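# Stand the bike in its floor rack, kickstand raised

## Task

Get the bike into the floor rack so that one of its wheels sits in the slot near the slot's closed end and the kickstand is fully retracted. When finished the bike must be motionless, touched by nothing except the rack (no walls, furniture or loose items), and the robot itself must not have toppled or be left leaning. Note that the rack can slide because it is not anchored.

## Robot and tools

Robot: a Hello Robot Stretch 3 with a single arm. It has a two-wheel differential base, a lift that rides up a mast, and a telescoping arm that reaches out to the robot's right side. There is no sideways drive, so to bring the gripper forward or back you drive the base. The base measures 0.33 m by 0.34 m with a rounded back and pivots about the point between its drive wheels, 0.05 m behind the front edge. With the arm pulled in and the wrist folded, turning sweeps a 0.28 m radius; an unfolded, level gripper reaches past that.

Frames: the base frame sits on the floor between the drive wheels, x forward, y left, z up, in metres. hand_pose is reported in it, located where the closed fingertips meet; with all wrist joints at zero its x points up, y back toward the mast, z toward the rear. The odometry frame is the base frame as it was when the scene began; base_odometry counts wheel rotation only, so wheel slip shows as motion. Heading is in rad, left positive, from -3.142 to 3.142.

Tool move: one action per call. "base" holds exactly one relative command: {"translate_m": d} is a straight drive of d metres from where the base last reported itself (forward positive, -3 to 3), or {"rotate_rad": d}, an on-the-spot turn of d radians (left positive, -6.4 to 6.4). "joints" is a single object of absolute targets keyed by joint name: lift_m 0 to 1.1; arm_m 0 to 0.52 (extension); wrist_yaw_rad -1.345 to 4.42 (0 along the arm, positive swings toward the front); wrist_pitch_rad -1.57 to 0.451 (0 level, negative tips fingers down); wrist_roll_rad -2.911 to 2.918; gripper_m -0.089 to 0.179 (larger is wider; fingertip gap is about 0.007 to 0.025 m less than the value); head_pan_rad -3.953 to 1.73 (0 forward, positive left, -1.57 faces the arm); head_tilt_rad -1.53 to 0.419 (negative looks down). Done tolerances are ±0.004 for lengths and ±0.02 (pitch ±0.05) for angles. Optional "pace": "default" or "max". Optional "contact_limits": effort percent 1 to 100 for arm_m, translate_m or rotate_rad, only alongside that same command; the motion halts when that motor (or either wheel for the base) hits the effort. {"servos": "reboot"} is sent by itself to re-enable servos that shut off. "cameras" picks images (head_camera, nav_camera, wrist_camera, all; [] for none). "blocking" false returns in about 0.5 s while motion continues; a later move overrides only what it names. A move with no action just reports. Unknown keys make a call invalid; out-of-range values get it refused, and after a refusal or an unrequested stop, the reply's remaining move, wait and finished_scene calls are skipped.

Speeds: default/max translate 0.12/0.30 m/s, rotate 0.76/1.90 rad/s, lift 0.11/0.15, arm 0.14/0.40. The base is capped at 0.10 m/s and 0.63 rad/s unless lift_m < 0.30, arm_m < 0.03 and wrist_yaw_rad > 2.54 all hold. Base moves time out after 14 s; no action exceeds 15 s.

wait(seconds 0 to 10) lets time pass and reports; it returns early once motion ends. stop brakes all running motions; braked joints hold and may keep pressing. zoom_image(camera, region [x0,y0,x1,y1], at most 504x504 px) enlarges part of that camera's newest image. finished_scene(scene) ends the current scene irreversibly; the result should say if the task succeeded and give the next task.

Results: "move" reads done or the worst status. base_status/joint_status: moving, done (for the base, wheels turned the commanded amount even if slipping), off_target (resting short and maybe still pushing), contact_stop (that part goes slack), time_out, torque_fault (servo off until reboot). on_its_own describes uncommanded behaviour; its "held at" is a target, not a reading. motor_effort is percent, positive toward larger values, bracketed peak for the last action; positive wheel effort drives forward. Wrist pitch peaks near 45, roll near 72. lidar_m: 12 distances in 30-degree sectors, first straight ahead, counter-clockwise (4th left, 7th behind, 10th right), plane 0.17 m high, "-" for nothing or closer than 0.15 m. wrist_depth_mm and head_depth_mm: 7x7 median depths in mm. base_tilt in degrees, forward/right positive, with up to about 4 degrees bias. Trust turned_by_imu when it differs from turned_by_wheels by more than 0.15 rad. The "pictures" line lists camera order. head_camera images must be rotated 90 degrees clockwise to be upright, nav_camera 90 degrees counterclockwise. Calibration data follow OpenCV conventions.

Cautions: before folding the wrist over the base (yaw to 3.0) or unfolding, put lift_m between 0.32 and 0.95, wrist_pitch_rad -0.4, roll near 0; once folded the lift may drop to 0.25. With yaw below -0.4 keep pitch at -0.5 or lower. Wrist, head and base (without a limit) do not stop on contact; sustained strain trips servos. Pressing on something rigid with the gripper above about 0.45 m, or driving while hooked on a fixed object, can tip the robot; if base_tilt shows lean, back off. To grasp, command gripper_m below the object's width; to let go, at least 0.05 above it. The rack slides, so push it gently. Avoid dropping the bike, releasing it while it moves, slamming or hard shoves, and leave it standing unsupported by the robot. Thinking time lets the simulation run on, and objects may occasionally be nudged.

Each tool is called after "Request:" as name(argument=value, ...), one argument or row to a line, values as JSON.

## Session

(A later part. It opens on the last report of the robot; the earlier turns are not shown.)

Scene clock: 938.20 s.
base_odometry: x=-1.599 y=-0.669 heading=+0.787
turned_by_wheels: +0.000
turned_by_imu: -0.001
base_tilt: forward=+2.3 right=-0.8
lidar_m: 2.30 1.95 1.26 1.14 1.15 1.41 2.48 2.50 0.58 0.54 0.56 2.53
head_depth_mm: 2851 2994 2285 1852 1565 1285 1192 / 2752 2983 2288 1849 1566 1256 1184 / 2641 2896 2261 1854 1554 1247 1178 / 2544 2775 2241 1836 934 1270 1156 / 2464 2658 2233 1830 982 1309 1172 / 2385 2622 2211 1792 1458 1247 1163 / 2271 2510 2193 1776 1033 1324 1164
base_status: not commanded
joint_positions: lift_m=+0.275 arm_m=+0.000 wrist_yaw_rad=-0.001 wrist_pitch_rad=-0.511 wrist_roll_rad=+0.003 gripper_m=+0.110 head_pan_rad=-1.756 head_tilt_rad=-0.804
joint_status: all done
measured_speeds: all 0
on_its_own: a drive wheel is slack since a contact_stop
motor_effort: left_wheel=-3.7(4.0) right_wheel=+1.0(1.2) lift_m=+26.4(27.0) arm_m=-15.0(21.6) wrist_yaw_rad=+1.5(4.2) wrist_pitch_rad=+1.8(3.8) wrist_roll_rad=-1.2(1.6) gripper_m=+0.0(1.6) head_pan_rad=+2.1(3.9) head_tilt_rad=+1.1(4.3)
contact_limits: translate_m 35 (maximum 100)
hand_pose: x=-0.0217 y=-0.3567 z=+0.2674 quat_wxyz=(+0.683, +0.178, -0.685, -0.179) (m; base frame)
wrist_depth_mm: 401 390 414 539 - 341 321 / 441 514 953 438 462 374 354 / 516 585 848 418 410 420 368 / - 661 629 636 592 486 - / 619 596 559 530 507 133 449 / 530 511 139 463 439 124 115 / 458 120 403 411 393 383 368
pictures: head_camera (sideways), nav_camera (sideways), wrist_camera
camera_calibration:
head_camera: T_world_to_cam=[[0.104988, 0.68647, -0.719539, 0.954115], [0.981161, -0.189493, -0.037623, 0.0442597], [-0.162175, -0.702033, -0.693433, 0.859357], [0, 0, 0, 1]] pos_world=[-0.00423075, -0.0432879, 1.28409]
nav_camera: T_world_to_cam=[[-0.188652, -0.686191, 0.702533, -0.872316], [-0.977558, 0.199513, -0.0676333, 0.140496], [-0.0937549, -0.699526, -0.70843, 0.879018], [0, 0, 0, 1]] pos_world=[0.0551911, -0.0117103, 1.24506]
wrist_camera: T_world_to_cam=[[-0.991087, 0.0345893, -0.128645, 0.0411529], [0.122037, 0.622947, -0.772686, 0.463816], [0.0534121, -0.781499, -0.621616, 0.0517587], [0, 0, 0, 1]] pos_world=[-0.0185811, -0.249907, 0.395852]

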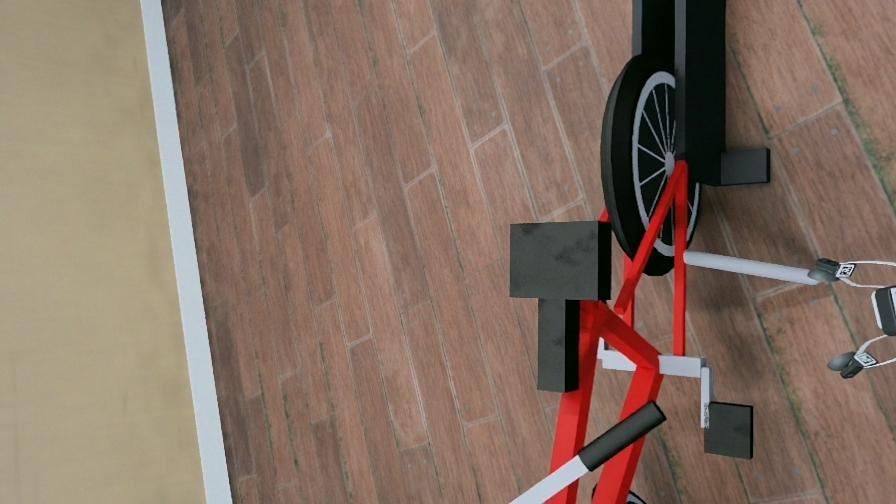

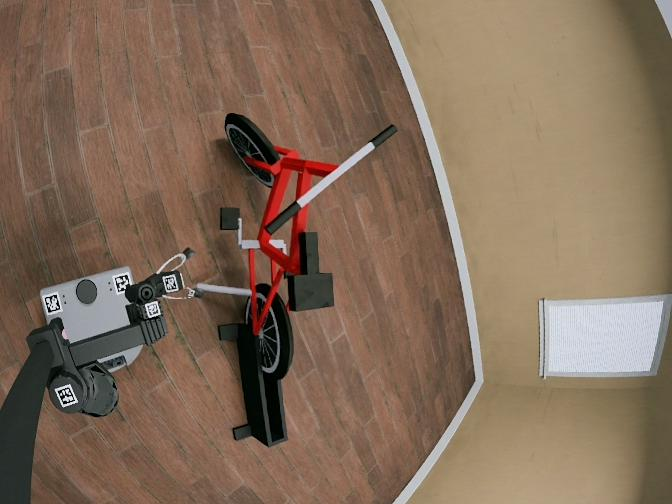

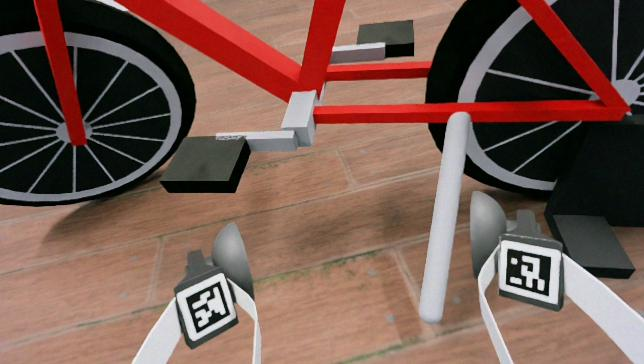

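Request:
move(
  joints={"gripper_m": -0.02, "wrist_pitch_rad": -0.1, "lift_m": 0.02, "head_tilt_rad": -0.95},
)

Request:
move(
  joints={"arm_m": 0.12},
  contact_limits={"arm_m": 30},
)

Scene clock: 956.77 s.
move: contact_stop
base_odometry: x=-1.599 y=-0.669 heading=+0.787
turned_by_wheels: +0.000
turned_by_imu: -0.001
base_tilt: forward=+2.3 right=-0.8
lidar_m: 2.30 1.95 1.26 1.14 1.16 1.41 2.48 2.50 0.58 0.54 0.56 2.54
head_depth_mm: 2844 2305 1920 1642 1345 1273 1150 / 2736 2282 1907 1626 1252 1267 1146 / 2664 2273 1896 1628 1214 1265 1136 / 2609 2278 1905 926 1212 1248 1144 / 2496 2262 1886 991 1341 1260 1092 / 2436 2242 1848 1588 1337 1251 1117 / 2412 2196 1853 1530 1369 1245 1118
base_status: not commanded
joint_positions: lift_m=+0.079 arm_m=+0.000 wrist_yaw_rad=-0.001 wrist_pitch_rad=-0.121 wrist_roll_rad=+0.003 gripper_m=-0.020 head_pan_rad=-1.755 head_tilt_rad=-0.939
joint_status: lift_m contact_stop (moved -0.196 of -0.255); the others done
measured_speeds: all 0
on_its_own: a drive wheel is slack since a contact_stop; lift_m is slack since a contact_stop (your +0.020 is given up)
motor_effort: left_wheel=-2.4(3.7) right_wheel=+0.8(1.2) lift_m=+25.5(25.8) arm_m=-7.5(11.1) wrist_yaw_rad=+2.1(4.1) wrist_pitch_rad=+3.7(5.9) wrist_roll_rad=-1.2(1.3) gripper_m=-7.4(80.6) head_pan_rad=+3.0(3.3) head_tilt_rad=-5.7(6.3)
contact_limits: translate_m 35 (maximum 100)
hand_pose: x=-0.0218 y=-0.3964 z=+0.1630 quat_wxyz=(+0.705, +0.042, -0.707, -0.044) (m; base frame)
wrist_depth_mm: 395 391 - - - 320 302 / 421 487 405 440 469 339 319 / 447 513 - 404 400 337 345 / 477 310 821 815 737 374 367 / 536 594 597 152 474 395 389 / 512 477 456 128 125 338 350 / 395 371 354 319 321 293 294
pictures: head_camera (sideways), nav_camera (sideways), wrist_camera
ARM HIT: the arm struck its own base or body hard.
camera_calibration:
head_camera: T_world_to_cam=[[0.121499, 0.775431, -0.619633, 0.823831], [0.982126, -0.184328, -0.0380968, 0.044864], [-0.143757, -0.603929, -0.783966, 0.97698], [0, 0, 0, 1]] pos_world=[-0.00370911, -0.0405274, 1.2781]
nav_camera: T_world_to_cam=[[-0.204718, -0.772779, 0.600752, -0.739597], [-0.975944, 0.208173, -0.0647889, 0.136772], [-0.0749926, -0.599564, -0.796806, 0.993826], [0, 0, 0, 1]] pos_world=[0.0566022, -0.00415432, 1.24506]
wrist_camera: T_world_to_cam=[[-0.991148, -0.0162374, -0.131763, 0.00926746], [0.121856, 0.282643, -0.951454, 0.302075], [0.052691, -0.959088, -0.278162, -0.170584], [0, 0, 0, 1]] pos_world=[-0.0186359, -0.248834, 0.241181]

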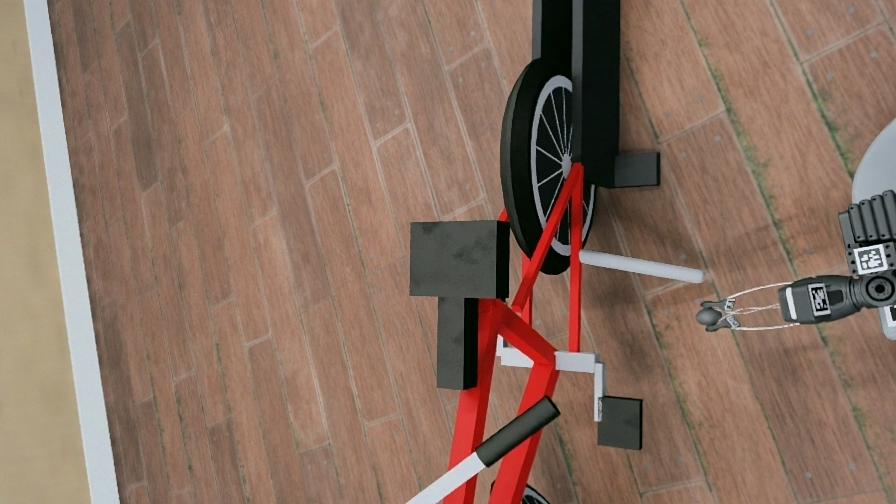

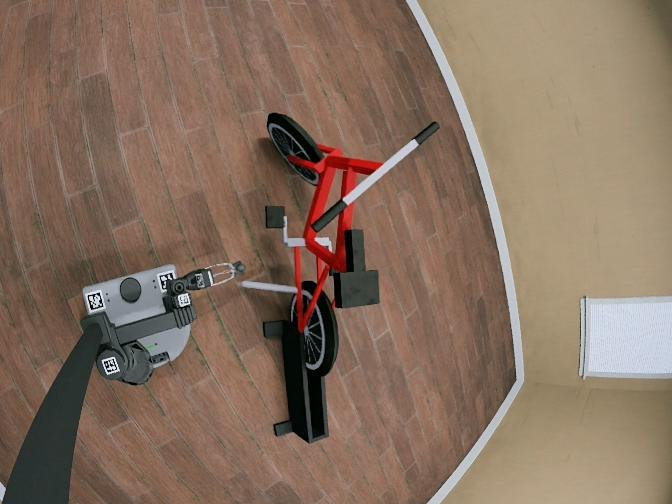

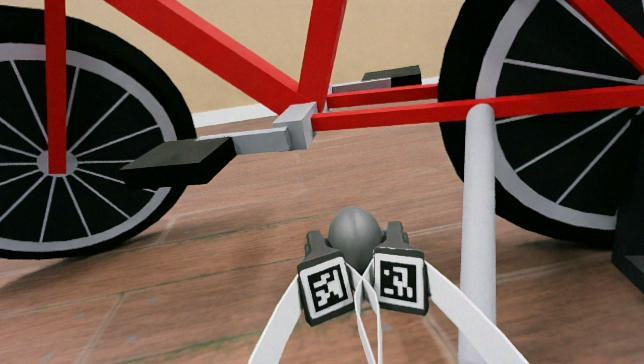

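not run: a stop that you did not command came earlier in this reply.

Request:
move(
  joints={"lift_m": 0.13},
  cameras=[],
)

Request:
move(
  joints={"arm_m": 0.13},
  contact_limits={"arm_m": 30},
  cameras=[],
)

Request:
move(
  joints={"lift_m": 0.03},
)

Scene clock: 961.90 s.
move: done
base_odometry: x=-1.599 y=-0.669 heading=+0.787
turned_by_wheels: +0.000
turned_by_imu: -0.001
base_tilt: forward=+2.3 right=-0.8
lidar_m: 2.30 1.96 1.27 1.14 1.15 1.41 2.48 2.50 0.58 0.54 0.56 2.53
head_depth_mm: 2831 2305 1928 1641 1352 1277 1151 / 2750 2279 1894 1632 1249 1268 1144 / 2676 2279 1890 1623 1215 1268 1142 / 2625 2226 1906 928 1216 1242 949 / 2523 2226 1870 996 1342 1254 1086 / 2465 2228 1864 1610 1345 1248 1128 / 2368 2203 1854 1540 1383 1249 1122
base_status: not commanded
joint_positions: lift_m=+0.130 arm_m=+0.000 wrist_yaw_rad=-0.001 wrist_pitch_rad=-0.121 wrist_roll_rad=+0.003 gripper_m=-0.020 head_pan_rad=-1.755 head_tilt_rad=-0.939
joint_status: all done
measured_speeds: all 0
on_its_own: a drive wheel is slack since a contact_stop
motor_effort: left_wheel=-2.6(2.9) right_wheel=+0.4(1.1) lift_m=+29.9(31.2) arm_m=-2.0(3.7) wrist_yaw_rad=+1.4(2.1) wrist_pitch_rad=+3.7(4.1) wrist_roll_rad=-1.2(1.3) gripper_m=-7.0(7.8) head_pan_rad=+2.2(3.2) head_tilt_rad=-5.2(5.9)
contact_limits: translate_m 35 (maximum 100)
hand_pose: x=-0.0218 y=-0.3964 z=+0.2138 quat_wxyz=(+0.705, +0.043, -0.707, -0.044) (m; base frame)
wrist_depth_mm: - 402 - - - 293 302 / 418 469 424 - - 335 311 / 442 501 - 423 490 351 335 / 480 552 878 390 736 348 360 / 502 332 666 151 575 394 387 / 566 579 552 128 126 410 404 / 478 455 432 383 388 354 355
pictures: none
No camera images: "cameras" was empty.

Scene clock: 964.10 s.
move: done
base_odometry: x=-1.599 y=-0.669 heading=+0.787
turned_by_wheels: +0.000
turned_by_imu: -0.001
base_tilt: forward=+2.3 right=-0.8
lidar_m: 2.30 1.95 1.26 1.14 1.15 1.41 2.48 2.49 0.58 0.54 0.56 2.53
head_depth_mm: 2801 2289 1931 1651 1348 1276 1152 / 2755 2284 1900 1640 1238 1267 1149 / 2684 2246 1910 1621 1217 1271 1142 / 2607 2269 1887 929 1213 1250 907 / 2546 2247 1879 999 1335 1220 1115 / 2480 2209 1849 1612 1336 1244 1129 / 2393 2226 1844 1543 1376 1254 1123
base_status: not commanded
joint_positions: lift_m=+0.130 arm_m=+0.130 wrist_yaw_rad=+0.000 wrist_pitch_rad=-0.121 wrist_roll_rad=+0.003 gripper_m=-0.020 head_pan_rad=-1.755 head_tilt_rad=-0.939
joint_status: all done
measured_speeds: all 0
on_its_own: a drive wheel is slack since a contact_stop
motor_effort: left_wheel=-2.5(2.9) right_wheel=+1.1(1.2) lift_m=+28.1(30.0) arm_m=+19.6(21.4) wrist_yaw_rad=+0.9(2.2) wrist_pitch_rad=+3.8(4.3) wrist_roll_rad=-1.2(1.3) gripper_m=-7.4(8.3) head_pan_rad=+2.7(3.1) head_tilt_rad=-6.0(6.0)
contact_limits: arm_m 30 (drawing in: default 40, maximum 56; extending or still: default 48, maximum 69); translate_m 35 (maximum 100)
hand_pose: x=-0.0216 y=-0.5264 z=+0.2138 quat_wxyz=(+0.705, +0.043, -0.707, -0.043) (m; base frame)
wrist_depth_mm: 271 - - 233 - - 203 / 341 279 - 255 - - 209 / 355 386 286 278 372 249 221 / 385 430 980 287 784 267 231 / - 255 237 155 240 233 215 / 211 210 510 128 126 438 204 / 200 190 434 384 387 363 191
pictures: none
No camera images: "cameras" was empty.

Scene clock: 965.83 s.
move: done
base_odometry: x=-1.599 y=-0.669 heading=+0.787
turned_by_wheels: +0.000
turned_by_imu: +0.000
base_tilt: forward=+2.3 right=-0.8
lidar_m: 2.29 1.95 1.26 1.15 1.15 1.40 2.49 2.50 0.65 0.54 0.56 2.53
head_depth_mm: 2806 2326 1922 1647 1348 1281 1151 / 2728 2266 1900 1638 1256 1273 1147 / 2678 2267 1900 1620 1213 1260 1144 / 2633 2261 1885 932 1202 1243 955 / 2519 2230 1861 998 1342 1211 1114 / 2469 2204 1868 1602 1339 1256 1129 / 2386 2197 1843 1542 1373 1250 1123
base_status: not commanded
joint_positions: lift_m=+0.030 arm_m=+0.130 wrist_yaw_rad=+0.000 wrist_pitch_rad=-0.121 wrist_roll_rad=+0.003 gripper_m=-0.020 head_pan_rad=-1.755 head_tilt_rad=-0.939
joint_status: all done
measured_speeds: all 0
on_its_own: a drive wheel is slack since a contact_stop
motor_effort: left_wheel=-2.8(2.9) right_wheel=+0.5(1.3) lift_m=+23.1(26.3) arm_m=+16.8(19.4) wrist_yaw_rad=+1.0(1.8) wrist_pitch_rad=+3.8(4.3) wrist_roll_rad=-1.0(1.3) gripper_m=-7.3(8.4) head_pan_rad=+3.0(3.1) head_tilt_rad=-5.2(6.4)
contact_limits: arm_m 30 (drawing in: default 40, maximum 56; extending or still: default 48, maximum 69); translate_m 35 (maximum 100)
hand_pose: x=-0.0216 y=-0.5264 z=+0.1138 quat_wxyz=(+0.705, +0.043, -0.707, -0.043) (m; base frame)
wrist_depth_mm: 339 - 256 297 354 215 194 / 364 417 199 227 - 226 179 / 156 188 - - 998 691 163 / 157 713 728 641 571 490 149 / 447 515 475 151 371 374 137 / 400 376 361 129 126 296 134 / 311 294 284 250 252 238 125
pictures: head_camera (sideways), nav_camera (sideways), wrist_camera
camera_calibration:
head_camera: T_world_to_cam=[[0.121499, 0.775431, -0.619633, 0.823831], [0.982126, -0.184327, -0.0380968, 0.044864], [-0.143757, -0.603929, -0.783967, 0.97698], [0, 0, 0, 1]] pos_world=[-0.00370908, -0.0405274, 1.2781]
nav_camera: T_world_to_cam=[[-0.204718, -0.772779, 0.600752, -0.739596], [-0.975944, 0.208172, -0.0647889, 0.136772], [-0.0749922, -0.599564, -0.796806, 0.993826], [0, 0, 0, 1]] pos_world=[0.0566022, -0.00415427, 1.24506]
wrist_camera: T_world_to_cam=[[-0.991131, -0.017244, -0.131763, 0.000408], [0.121568, 0.282769, -0.951453, 0.292114], [0.0536652, -0.959033, -0.278165, -0.308898], [0, 0, 0, 1]] pos_world=[-0.0185303, -0.378837, 0.192062]

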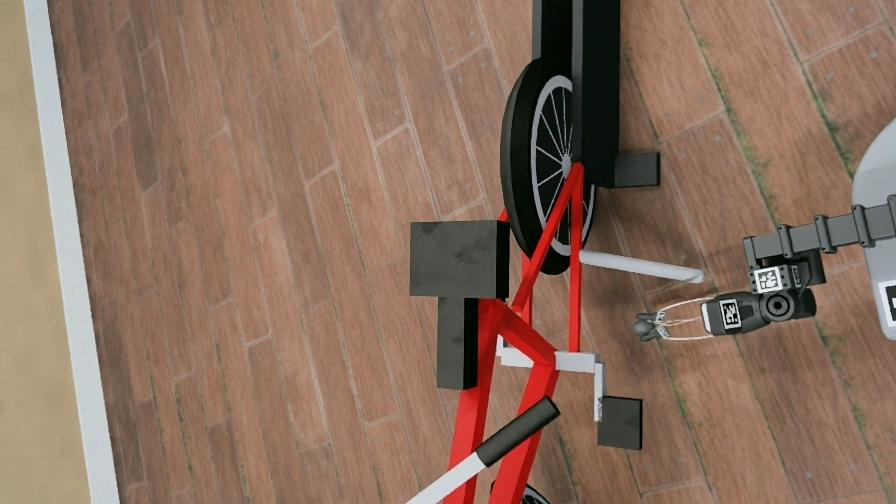

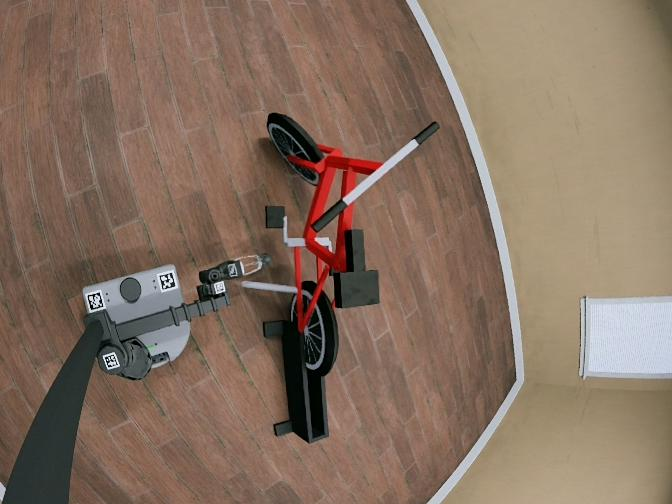

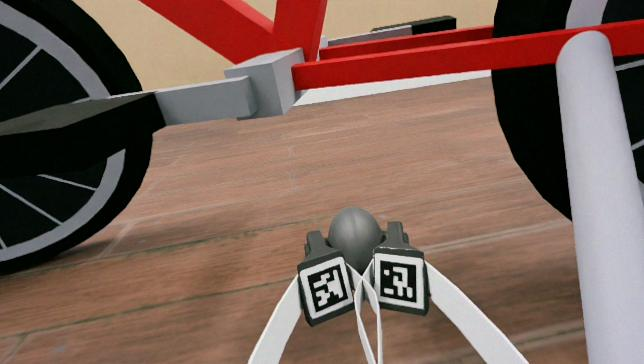

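Request:
move(
  joints={"arm_m": 0.165},
  contact_limits={"arm_m": 32},
  cameras=[],
)

Request:
move(
  base={"translate_m": -0.08},
  contact_limits={"translate_m": 25},
)

Scene clock: 972.73 s.
move: done
base_odometry: x=-1.599 y=-0.669 heading=+0.787
turned_by_wheels: +0.000
turned_by_imu: -0.001
base_tilt: forward=+2.3 right=-0.8
lidar_m: 2.30 1.96 1.26 1.14 1.15 1.41 2.49 2.49 0.64 0.54 0.56 2.52
head_depth_mm: 2835 2283 1911 1639 1348 1280 1147 / 2768 2278 1909 1627 1254 1274 1140 / 2655 2269 1878 1613 1205 1267 1141 / 2617 2260 1884 929 1211 1243 957 / 2502 2243 1873 993 1340 1218 1130 / 2457 2227 1855 1599 1339 1252 1126 / 2389 2208 1847 1529 1376 1248 1120
base_status: not commanded
joint_positions: lift_m=+0.030 arm_m=+0.165 wrist_yaw_rad=+0.000 wrist_pitch_rad=-0.121 wrist_roll_rad=+0.003 gripper_m=-0.020 head_pan_rad=-1.755 head_tilt_rad=-0.939
joint_status: all done
measured_speeds: all 0
on_its_own: a drive wheel is slack since a contact_stop
motor_effort: left_wheel=-2.6(2.9) right_wheel=+1.1(1.2) lift_m=+24.2(24.4) arm_m=+19.0(21.3) wrist_yaw_rad=-0.3(1.6) wrist_pitch_rad=+3.5(4.2) wrist_roll_rad=-1.2(1.3) gripper_m=-7.7(8.3) head_pan_rad=+2.7(3.3) head_tilt_rad=-5.1(6.2)
contact_limits: arm_m 32 (drawing in: default 40, maximum 56; extending or still: default 48, maximum 69); translate_m 35 (maximum 100)
hand_pose: x=-0.0216 y=-0.5614 z=+0.1138 quat_wxyz=(+0.705, +0.043, -0.707, -0.043) (m; base frame)
wrist_depth_mm: 327 - 222 267 297 197 162 / 331 - 165 191 184 207 190 / 143 170 - - 986 716 202 / - 742 733 643 569 512 221 / 416 514 471 151 373 374 320 / 401 374 358 128 126 295 281 / 310 294 282 249 253 237 234
pictures: none
No camera images: "cameras" was empty.

Scene clock: 974.63 s.
move: done
base_odometry: x=-1.655 y=-0.725 heading=+0.787
turned_by_wheels: +0.001
turned_by_imu: +0.000
base_tilt: forward=+2.4 right=-0.8
lidar_m: 2.37 1.93 1.25 1.13 1.14 1.39 2.40 2.42 0.63 2.65 0.56 2.63
head_depth_mm: 2850 2297 1930 1641 1357 1274 1150 / 2730 2296 1892 1632 1302 1276 1144 / 2662 2297 1888 1620 1226 1268 1138 / 2578 2240 1884 1625 1220 1266 962 / 2554 2256 1888 923 1364 1203 1124 / 2516 2220 1853 990 1328 1254 1124 / 2433 2205 1848 1596 1163 1227 1118
base_status: done
joint_positions: lift_m=+0.030 arm_m=+0.165 wrist_yaw_rad=+0.037 wrist_pitch_rad=-0.117 wrist_roll_rad=+0.003 gripper_m=-0.020 head_pan_rad=-1.755 head_tilt_rad=-0.939
joint_status: not commanded
measured_speeds: all 0
on_its_own: wrist_yaw_rad is at rest, and its effort (-31.1) is outside its rest range (-9 to +9)
motor_effort: left_wheel=+7.6(7.6) right_wheel=-19.2(19.5) lift_m=+24.7(25.0) arm_m=+14.9(19.0) wrist_yaw_rad=-31.1(32.4) wrist_pitch_rad=+3.0(4.3) wrist_roll_rad=-1.1(1.3) gripper_m=-7.7(8.1) head_pan_rad=+2.3(3.3) head_tilt_rad=-5.3(6.3)
contact_limits: arm_m 32 (drawing in: default 40, maximum 56; extending or still: default 48, maximum 69); translate_m 25 (maximum 100)
hand_pose: x=-0.0123 y=-0.5615 z=+0.1148 quat_wxyz=(+0.706, +0.054, -0.706, -0.029) (m; base frame)
wrist_depth_mm: 238 230 243 - 195 171 161 / 391 200 217 183 169 152 175 / 176 183 - - 823 138 185 / 418 826 738 653 594 131 196 / 489 524 481 155 158 119 210 / 411 379 365 128 124 111 232 / 315 299 285 255 258 225 234
pictures: head_camera (sideways), nav_camera (sideways), wrist_camera
camera_calibration:
head_camera: T_world_to_cam=[[0.121493, 0.775432, -0.619633, 0.823831], [0.982128, -0.18432, -0.0380968, 0.044864], [-0.143752, -0.60393, -0.783966, 0.97698], [0, 0, 0, 1]] pos_world=[-0.00370879, -0.0405275, 1.2781]
nav_camera: T_world_to_cam=[[-0.204712, -0.772781, 0.600752, -0.739596], [-0.975946, 0.208165, -0.0647889, 0.136772], [-0.0749878, -0.599564, -0.796806, 0.993826], [0, 0, 0, 1]] pos_world=[0.0566022, -0.00415391, 1.24506]
wrist_camera: T_world_to_cam=[[-0.989793, -0.0544393, -0.131704, -0.011706], [0.11117, 0.283289, -0.952569, 0.302139], [0.0891675, -0.957488, -0.274346, -0.341872], [0, 0, 0, 1]] pos_world=[-0.0146915, -0.413568, 0.192476]

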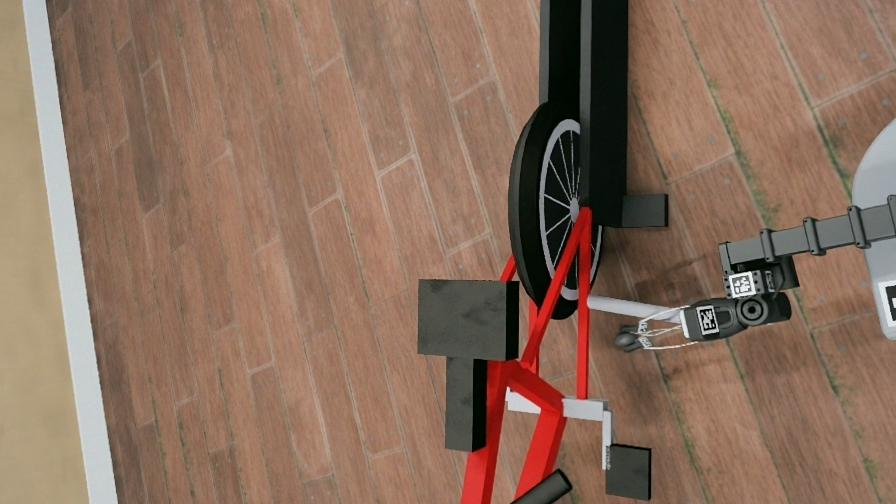

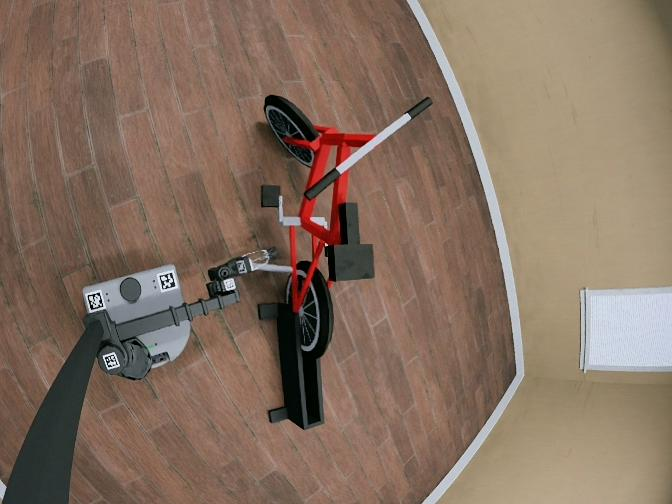

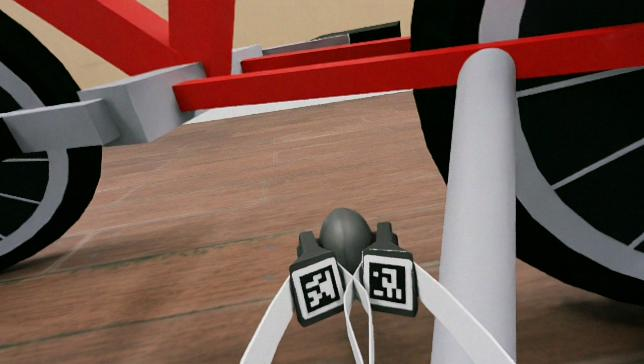

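Request:
move(
  base={"translate_m": 0.06},
  cameras=[],
)

Request:
move(
  joints={"lift_m": 0.30, "arm_m": 0.1},
  cameras=[],
)

Request:
move(
  joints={"wrist_pitch_rad": -1.5, "arm_m": 0.32},
)

Scene clock: 994.83 s.
move: done
base_odometry: x=-1.613 y=-0.683 heading=+0.787
turned_by_wheels: +0.000
turned_by_imu: -0.001
base_tilt: forward=+2.3 right=-0.8
lidar_m: 2.32 1.95 1.26 1.14 1.15 1.40 2.46 2.48 0.64 0.54 0.55 2.56
head_depth_mm: 2821 2289 1907 1647 1344 1278 1144 / 2736 2284 1909 1632 1251 1271 1149 / 2672 2255 1901 1628 1209 1263 1142 / 2629 2247 1886 948 1201 1247 958 / 2535 2235 1880 986 1369 1222 1132 / 2478 2236 1842 1514 1205 1249 1125 / 2424 2217 1856 1587 1381 1245 1121
base_status: done
joint_positions: lift_m=+0.030 arm_m=+0.165 wrist_yaw_rad=+0.055 wrist_pitch_rad=-0.116 wrist_roll_rad=+0.003 gripper_m=-0.020 head_pan_rad=-1.755 head_tilt_rad=-0.939
joint_status: not commanded
measured_speeds: all 0
on_its_own: wrist_yaw_rad is held at +0.054, not at your +0.000, by its stall guard, which is not easing now
motor_effort: left_wheel=+1.9(6.1) right_wheel=+6.1(10.1) lift_m=+26.1(26.3) arm_m=+4.8(8.5) wrist_yaw_rad=-0.4(5.3) wrist_pitch_rad=+2.9(3.5) wrist_roll_rad=-1.2(1.3) gripper_m=-7.0(8.0) head_pan_rad=+2.3(3.1) head_tilt_rad=-4.8(6.3)
contact_limits: arm_m 32 (drawing in: default 40, maximum 56; extending or still: default 48, maximum 69)
hand_pose: x=-0.0077 y=-0.5613 z=+0.1151 quat_wxyz=(+0.706, +0.061, -0.705, -0.022) (m; base frame)
wrist_depth_mm: 327 - 227 265 303 195 157 / 347 - 171 195 183 172 159 / 152 175 - - - 768 195 / - 683 742 658 581 515 209 / 432 506 478 151 378 381 240 / 407 379 365 127 126 298 273 / 316 298 287 251 254 239 234
pictures: none
No camera images: "cameras" was empty.

Scene clock: 998.13 s.
move: done
base_odometry: x=-1.613 y=-0.683 heading=+0.787
turned_by_wheels: +0.000
turned_by_imu: -0.001
base_tilt: forward=+2.3 right=-0.8
lidar_m: 2.31 1.95 1.26 1.14 1.15 1.41 2.46 2.48 0.63 0.54 0.55 2.56
head_depth_mm: 2846 2317 1894 1645 1340 1273 1146 / 2767 2267 1913 1632 1252 1266 1142 / 2652 2270 1882 1632 1203 1277 960 / 2597 2257 1893 942 1207 1212 957 / 2526 2227 1874 982 1346 835 1124 / 2505 2232 1864 1527 1201 1256 1127 / 2371 2216 1846 1597 1378 1252 1125
base_status: not commanded
joint_positions: lift_m=+0.300 arm_m=+0.100 wrist_yaw_rad=+0.054 wrist_pitch_rad=-0.116 wrist_roll_rad=+0.003 gripper_m=-0.020 head_pan_rad=-1.755 head_tilt_rad=-0.939
joint_status: all done
measured_speeds: all 0
on_its_own: wrist_yaw_rad is held at +0.054, not at your +0.000, by its stall guard, which is not easing now
motor_effort: left_wheel=+1.9(2.1) right_wheel=+6.1(6.7) lift_m=+30.1(31.9) arm_m=-16.1(21.1) wrist_yaw_rad=-0.4(2.0) wrist_pitch_rad=+2.6(3.5) wrist_roll_rad=-0.9(1.3) gripper_m=-7.2(8.3) head_pan_rad=+2.6(3.2) head_tilt_rad=-5.3(6.2)
hand_pose: x=-0.0078 y=-0.4963 z=+0.3851 quat_wxyz=(+0.706, +0.060, -0.705, -0.022) (m; base frame)
wrist_depth_mm: 292 296 - - 231 - - / 322 - 271 258 249 - - / 347 - - - 254 - - / - 369 - - - 304 - / 380 372 385 151 453 883 233 / 400 490 379 128 126 386 258 / 444 553 638 357 622 306 288
pictures: none
No camera images: "cameras" was empty.

Scene clock: 1001.00 s.
move: done
base_odometry: x=-1.613 y=-0.683 heading=+0.787
turned_by_wheels: +0.000
turned_by_imu: -0.001
base_tilt: forward=+2.3 right=-0.8
lidar_m: 2.32 1.94 1.26 1.14 1.15 1.41 2.46 2.48 0.63 0.54 0.55 2.56
head_depth_mm: 2803 2319 1921 1629 1343 1276 1148 / 2761 2292 1909 1629 1251 1270 1134 / 2672 2280 1882 1629 1205 1264 959 / 2639 2246 1877 945 1092 1203 1120 / 2553 2240 1868 987 899 1236 1132 / 2497 2202 1865 1524 1194 1255 1129 / 2409 2205 1858 1609 1371 1249 1124
base_status: not commanded
joint_positions: lift_m=+0.300 arm_m=+0.320 wrist_yaw_rad=+0.053 wrist_pitch_rad=-1.494 wrist_roll_rad=+0.003 gripper_m=-0.020 head_pan_rad=-1.755 head_tilt_rad=-0.939
joint_status: all done
measured_speeds: all 0
on_its_own: wrist_yaw_rad is held at +0.054, not at your +0.000, by its stall guard, which is not easing now
motor_effort: left_wheel=+1.9(2.1) right_wheel=+6.0(6.7) lift_m=+24.5(30.0) arm_m=+19.8(21.0) wrist_yaw_rad=-0.7(1.4) wrist_pitch_rad=-1.5(3.4) wrist_roll_rad=-1.1(1.3) gripper_m=-7.4(8.4) head_pan_rad=+2.5(3.2) head_tilt_rad=-5.8(6.1)
hand_pose: x=-0.0219 y=-0.4606 z=+0.1814 quat_wxyz=(+0.531, +0.493, -0.506, -0.468) (m; base frame)
wrist_depth_mm: 166 336 334 330 326 321 318 / 170 342 339 337 334 198 324 / 353 348 344 341 336 336 332 / 359 357 352 347 341 339 339 / 366 364 358 153 348 345 341 / 375 368 365 128 126 352 350 / 381 375 372 369 365 360 353
pictures: head_camera (sideways), nav_camera (sideways), wrist_camera
camera_calibration:
head_camera: T_world_to_cam=[[0.121483, 0.775433, -0.619633, 0.823831], [0.98213, -0.184307, -0.0380968, 0.044864], [-0.143745, -0.603932, -0.783966, 0.97698], [0, 0, 0, 1]] pos_world=[-0.00370826, -0.0405276, 1.2781]
nav_camera: T_world_to_cam=[[-0.204702, -0.772783, 0.600752, -0.739596], [-0.975948, 0.208152, -0.0647889, 0.136772], [-0.07498, -0.599565, -0.796806, 0.993826], [0, 0, 0, 1]] pos_world=[0.0566023, -0.00415325, 1.24506]
wrist_camera: T_world_to_cam=[[-0.996389, 0.0734434, -0.042595, 0.0356389], [0.0693757, 0.993506, 0.0901819, 0.475073], [0.0489417, 0.0869012, -0.995014, 0.384713], [0, 0, 0, 1]] pos_world=[-0.0162768, -0.508038, 0.34147]

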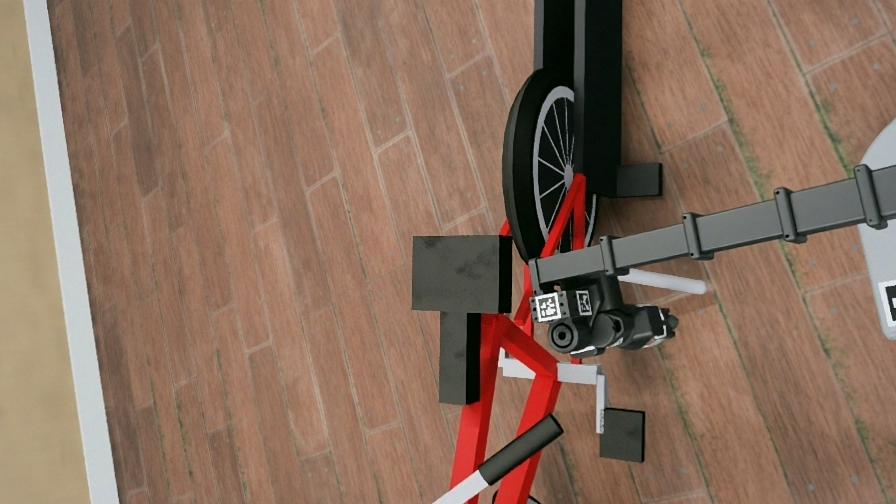

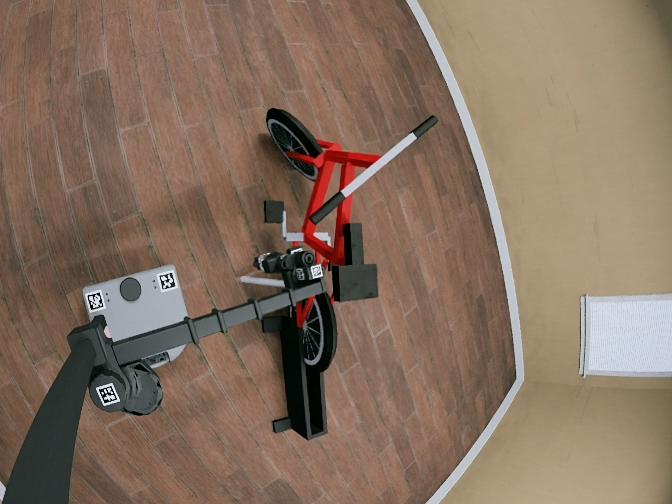

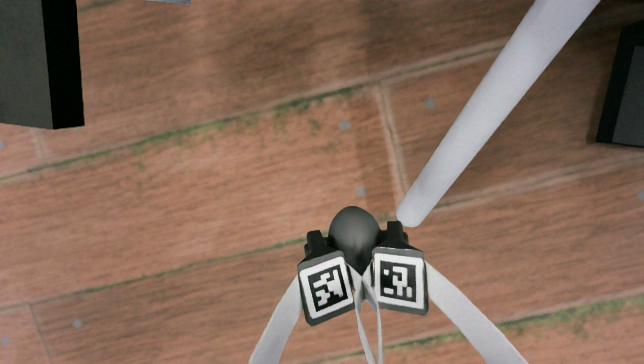

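Request:
move(
  joints={"wrist_pitch_rad": -0.95, "arm_m": 0.19, "wrist_yaw_rad": 0.0},
  cameras=[],
)

Request:
move(
  joints={"lift_m": 0.12},
)

Scene clock: 1014.53 s.
move: done
base_odometry: x=-1.613 y=-0.683 heading=+0.787
turned_by_wheels: +0.000
turned_by_imu: -0.001
base_tilt: forward=+2.3 right=-0.8
lidar_m: 2.31 1.94 1.26 1.14 1.15 1.41 2.46 2.48 0.63 0.54 0.55 2.55
head_depth_mm: 2875 2321 1915 1638 1346 1274 1149 / 2787 2309 1911 1625 1254 1275 1138 / 2702 2271 1896 1623 1214 1268 955 / 2635 2251 1861 943 1202 793 1120 / 2508 2224 1859 987 1357 1199 1126 / 2458 2214 1860 1513 1199 1257 1128 / 2415 2211 1849 1585 1367 1247 1122
base_status: not commanded
joint_positions: lift_m=+0.300 arm_m=+0.190 wrist_yaw_rad=+0.001 wrist_pitch_rad=-0.963 wrist_roll_rad=+0.003 gripper_m=-0.020 head_pan_rad=-1.755 head_tilt_rad=-0.939
joint_status: all done
measured_speeds: all 0
motor_effort: left_wheel=+1.8(2.0) right_wheel=+6.5(6.6) lift_m=+23.6(23.9) arm_m=-19.1(21.1) wrist_yaw_rad=+0.0(4.2) wrist_pitch_rad=+2.6(4.1) wrist_roll_rad=-1.1(1.3) gripper_m=-8.4(8.4) head_pan_rad=+2.7(3.6) head_tilt_rad=-5.6(6.1)
hand_pose: x=-0.0215 y=-0.4615 z=+0.2146 quat_wxyz=(+0.626, +0.327, -0.627, -0.328) (m; base frame)
wrist_depth_mm: 424 566 250 520 504 232 227 / 468 516 241 475 461 244 296 / 246 242 459 450 440 375 351 / 440 431 433 417 406 389 381 / 433 412 404 152 278 368 358 / 400 390 383 128 126 352 343 / 379 367 361 347 341 332 325
pictures: none
No camera images: "cameras" was empty.

Scene clock: 1017.00 s.
move: done
base_odometry: x=-1.613 y=-0.683 heading=+0.787
turned_by_wheels: +0.000
turned_by_imu: -0.001
base_tilt: forward=+2.3 right=-0.8
lidar_m: 2.32 1.94 1.26 1.14 1.15 1.41 2.46 2.48 0.63 0.54 0.56 2.56
head_depth_mm: 2799 2320 1918 1645 1333 1273 1146 / 2745 2277 1890 1647 1254 1271 1146 / 2671 2297 1891 1622 1203 1267 1145 / 2607 2268 1885 944 1209 995 948 / 2529 2240 1874 984 1366 1201 1130 / 2484 2227 1852 1527 1199 1251 1125 / 2388 2216 1843 1577 1370 1242 1125
base_status: not commanded
joint_positions: lift_m=+0.120 arm_m=+0.190 wrist_yaw_rad=+0.001 wrist_pitch_rad=-0.962 wrist_roll_rad=+0.003 gripper_m=-0.020 head_pan_rad=-1.755 head_tilt_rad=-0.939
joint_status: all done
measured_speeds: all 0
motor_effort: left_wheel=+1.8(2.0) right_wheel=+6.3(6.5) lift_m=+22.9(24.0) arm_m=-15.7(19.2) wrist_yaw_rad=-0.2(2.2) wrist_pitch_rad=+2.1(2.7) wrist_roll_rad=-0.9(1.2) gripper_m=-6.8(8.2) head_pan_rad=+2.5(3.1) head_tilt_rad=-5.6(6.1)
hand_pose: x=-0.0215 y=-0.4617 z=+0.0347 quat_wxyz=(+0.626, +0.327, -0.627, -0.328) (m; base frame)
wrist_depth_mm: 304 291 280 270 260 254 106 / 278 266 258 250 242 231 112 / 256 247 239 231 224 125 204 / 236 230 223 217 211 129 197 / 222 214 209 157 194 133 188 / 206 203 196 128 126 176 178 / 194 190 186 178 176 172 169
pictures: head_camera (sideways), nav_camera (sideways), wrist_camera
camera_calibration:
head_camera: T_world_to_cam=[[0.121483, 0.775433, -0.619633, 0.823831], [0.98213, -0.184308, -0.0380968, 0.044864], [-0.143745, -0.603932, -0.783966, 0.97698], [0, 0, 0, 1]] pos_world=[-0.00370826, -0.0405276, 1.2781]
nav_camera: T_world_to_cam=[[-0.204702, -0.772783, 0.600752, -0.739596], [-0.975948, 0.208152, -0.0647889, 0.136772], [-0.07498, -0.599565, -0.796806, 0.993826], [0, 0, 0, 1]] pos_world=[0.0566023, -0.00415325, 1.24506]
wrist_camera: T_world_to_cam=[[-0.991217, 0.0858358, -0.100606, 0.0377011], [0.120726, 0.897863, -0.4234, 0.464091], [0.0539878, -0.431827, -0.900339, -0.00382588], [0, 0, 0, 1]] pos_world=[-0.0184513, -0.421579, 0.196845]

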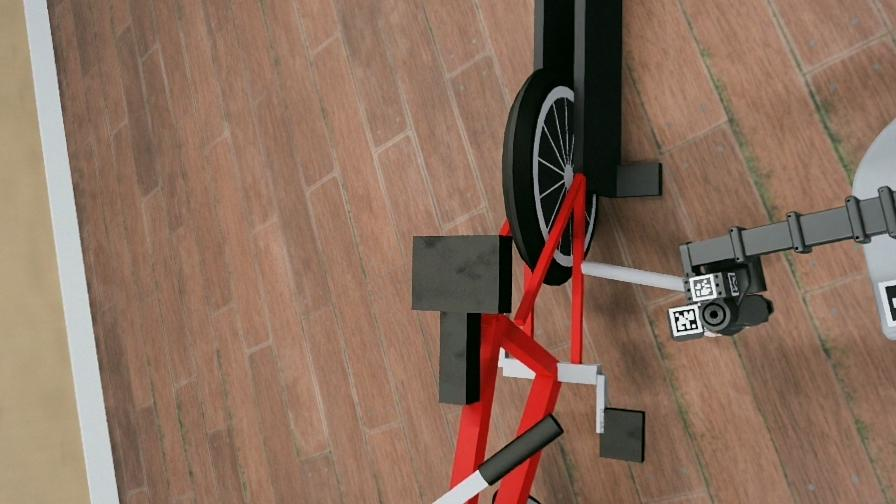

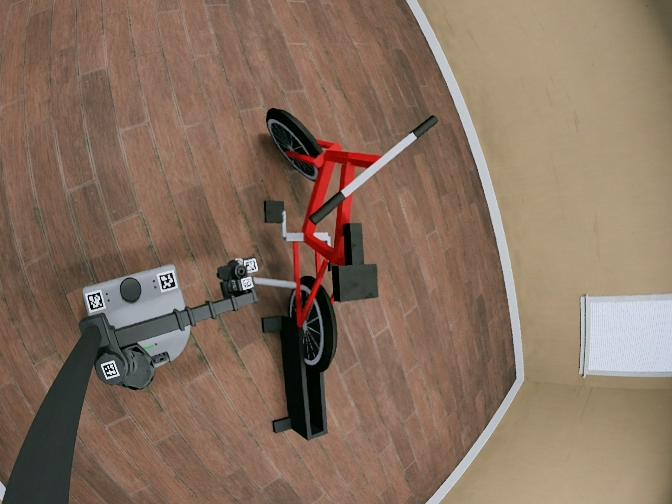

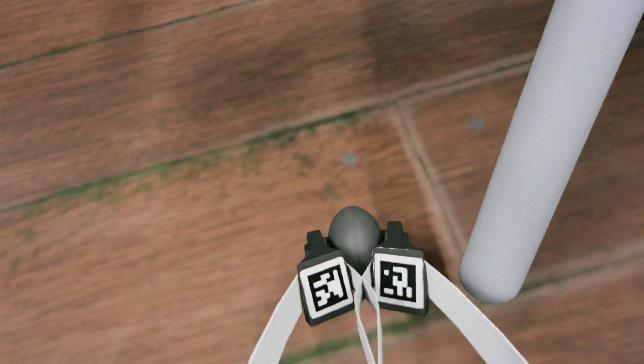

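Request:
move(
  joints={"arm_m": 0.24},
  cameras=["wrist_camera"],
)

Request:
move(
  base={"translate_m": -0.1},
  contact_limits={"translate_m": 35},
)

Scene clock: 1022.37 s.
move: done
base_odometry: x=-1.613 y=-0.683 heading=+0.787
turned_by_wheels: +0.000
turned_by_imu: -0.001
base_tilt: forward=+2.3 right=-0.8
lidar_m: 2.31 1.95 1.26 1.14 1.15 1.40 2.46 2.48 0.63 0.54 0.55 2.56
head_depth_mm: 2842 2291 1923 1657 1338 1280 1149 / 2787 2269 1910 1632 1253 1271 1147 / 2674 2266 1903 1628 1217 1270 1146 / 2644 2248 1882 942 1208 974 953 / 2527 2245 1879 980 1365 1193 1128 / 2472 2236 1869 1508 1201 1252 1124 / 2400 2203 1842 1586 1365 1247 1124
base_status: not commanded
joint_positions: lift_m=+0.120 arm_m=+0.240 wrist_yaw_rad=+0.001 wrist_pitch_rad=-0.962 wrist_roll_rad=+0.003 gripper_m=-0.020 head_pan_rad=-1.755 head_tilt_rad=-0.939
joint_status: all done
measured_speeds: all 0
motor_effort: left_wheel=+1.8(2.2) right_wheel=+6.3(6.6) lift_m=+24.0(24.0) arm_m=+19.4(21.0) wrist_yaw_rad=-1.3(1.7) wrist_pitch_rad=+2.2(2.8) wrist_roll_rad=-0.9(1.2) gripper_m=-7.6(8.3) head_pan_rad=+2.3(3.3) head_tilt_rad=-5.8(6.0)
hand_pose: x=-0.0215 y=-0.5117 z=+0.0347 quat_wxyz=(+0.626, +0.327, -0.627, -0.328) (m; base frame)
wrist_depth_mm: 304 291 280 270 261 251 245 / 277 267 257 249 242 233 226 / 256 246 240 231 224 218 209 / 236 231 223 216 210 204 95 / 221 215 209 157 193 194 95 / 207 202 197 128 126 183 101 / 193 190 187 177 176 115 103
pictures: wrist_camera
camera_calibration:
wrist_camera: T_world_to_cam=[[-0.991205, 0.0859628, -0.100611, 0.0420433], [0.120846, 0.897824, -0.423448, 0.508989], [0.0539301, -0.431883, -0.900316, -0.0254531], [0, 0, 0, 1]] pos_world=[-0.0184629, -0.471589, 0.196845]

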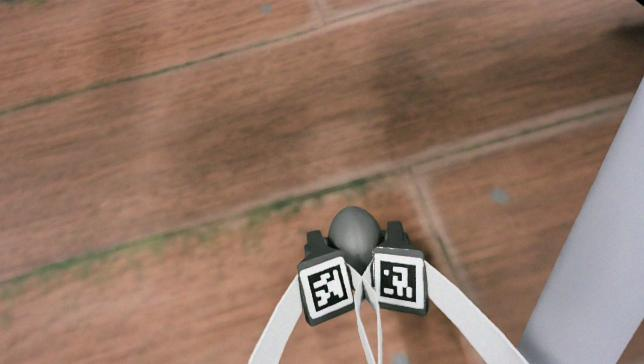

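Scene clock: 1024.50 s.
move: contact_stop
base_odometry: x=-1.663 y=-0.735 heading=+0.961
turned_by_wheels: +0.173
turned_by_imu: +0.172
base_tilt: forward=+2.3 right=-0.8
lidar_m: 2.39 1.57 1.18 1.13 1.18 1.62 2.39 0.67 0.56 0.56 0.60 2.48
head_depth_mm: 2650 2304 1929 1649 1318 1262 1150 / 2600 2310 1893 1614 1185 1274 1143 / 2593 2263 1894 1620 1158 1272 1142 / 2526 2230 1887 927 1231 980 967 / 2505 2236 1872 1259 1347 1200 1132 / 2448 2243 1859 1542 1327 1254 1130 / 2405 2214 1830 1069 1379 1246 1128
base_status: translate_m contact_stop (by the wheels' count: -0.0726 of -0.1000)
joint_positions: lift_m=+0.120 arm_m=+0.240 wrist_yaw_rad=+0.002 wrist_pitch_rad=-0.963 wrist_roll_rad=+0.004 gripper_m=-0.020 head_pan_rad=-1.755 head_tilt_rad=-0.939
joint_status: not commanded
measured_speeds: all 0
on_its_own: a drive wheel is slack since a contact_stop
motor_effort: left_wheel=-2.9(11.8) right_wheel=+0.8(35.8) lift_m=+25.7(25.7) arm_m=+6.5(19.4) wrist_yaw_rad=-1.1(28.5) wrist_pitch_rad=+2.1(5.8) wrist_roll_rad=-1.3(2.0) gripper_m=-8.0(8.5) head_pan_rad=+1.9(3.1) head_tilt_rad=-5.5(6.1)
contact_limits: translate_m 35 (maximum 100)
hand_pose: x=-0.0214 y=-0.5115 z=+0.0346 quat_wxyz=(+0.626, +0.327, -0.627, -0.328) (m; base frame)
wrist_depth_mm: 301 290 280 269 260 249 244 / 277 267 256 250 241 233 226 / 256 246 239 231 224 218 212 / 236 229 222 215 209 203 198 / 222 214 209 157 194 192 188 / 206 202 196 128 126 182 179 / 194 190 186 177 176 172 106
pictures: head_camera (sideways), nav_camera (sideways), wrist_camera
camera_calibration:
head_camera: T_world_to_cam=[[0.120991, 0.775662, -0.619443, 0.823587], [0.982255, -0.183641, -0.038097, 0.0448635], [-0.143306, -0.603842, -0.784116, 0.977172], [0, 0, 0, 1]] pos_world=[-0.00368008, -0.0405285, 1.27809]
nav_camera: T_world_to_cam=[[-0.204211, -0.773063, 0.600559, -0.739348], [-0.976085, 0.207514, -0.0647828, 0.136764], [-0.0745434, -0.599426, -0.796952, 0.994013], [0, 0, 0, 1]] pos_world=[0.0566075, -0.00410593, 1.24506]
wrist_camera: T_world_to_cam=[[-0.991067, 0.086584, -0.101437, 0.0424625], [0.121706, 0.898191, -0.422421, 0.508905], [0.0545352, -0.430993, -0.900706, -0.0250017], [0, 0, 0, 1]] pos_world=[-0.0184899, -0.471547, 0.196761]

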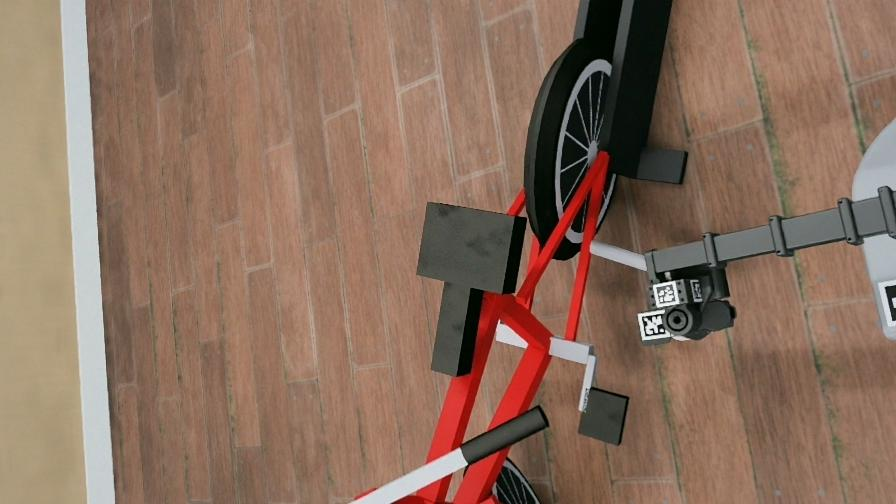

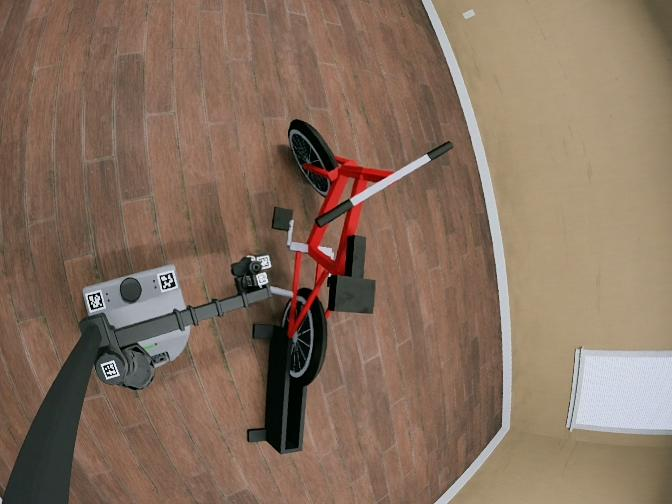

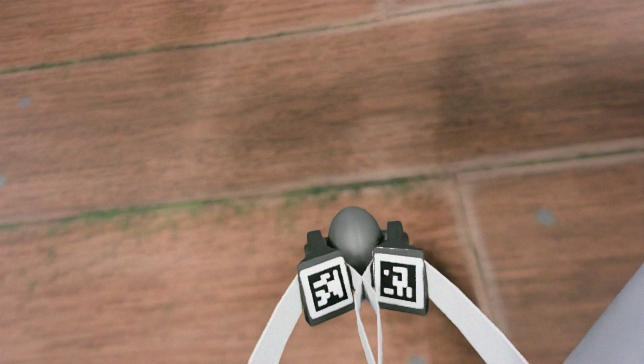

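Request:
zoom_image(
  camera="head_camera",
  region=[500, 100, 800, 400],
)

Scaled by 1.680 from the camera's 896x504 image, which has a finer 1280x720 frame.

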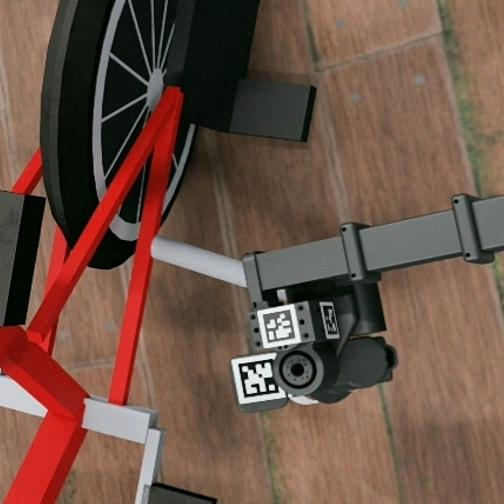

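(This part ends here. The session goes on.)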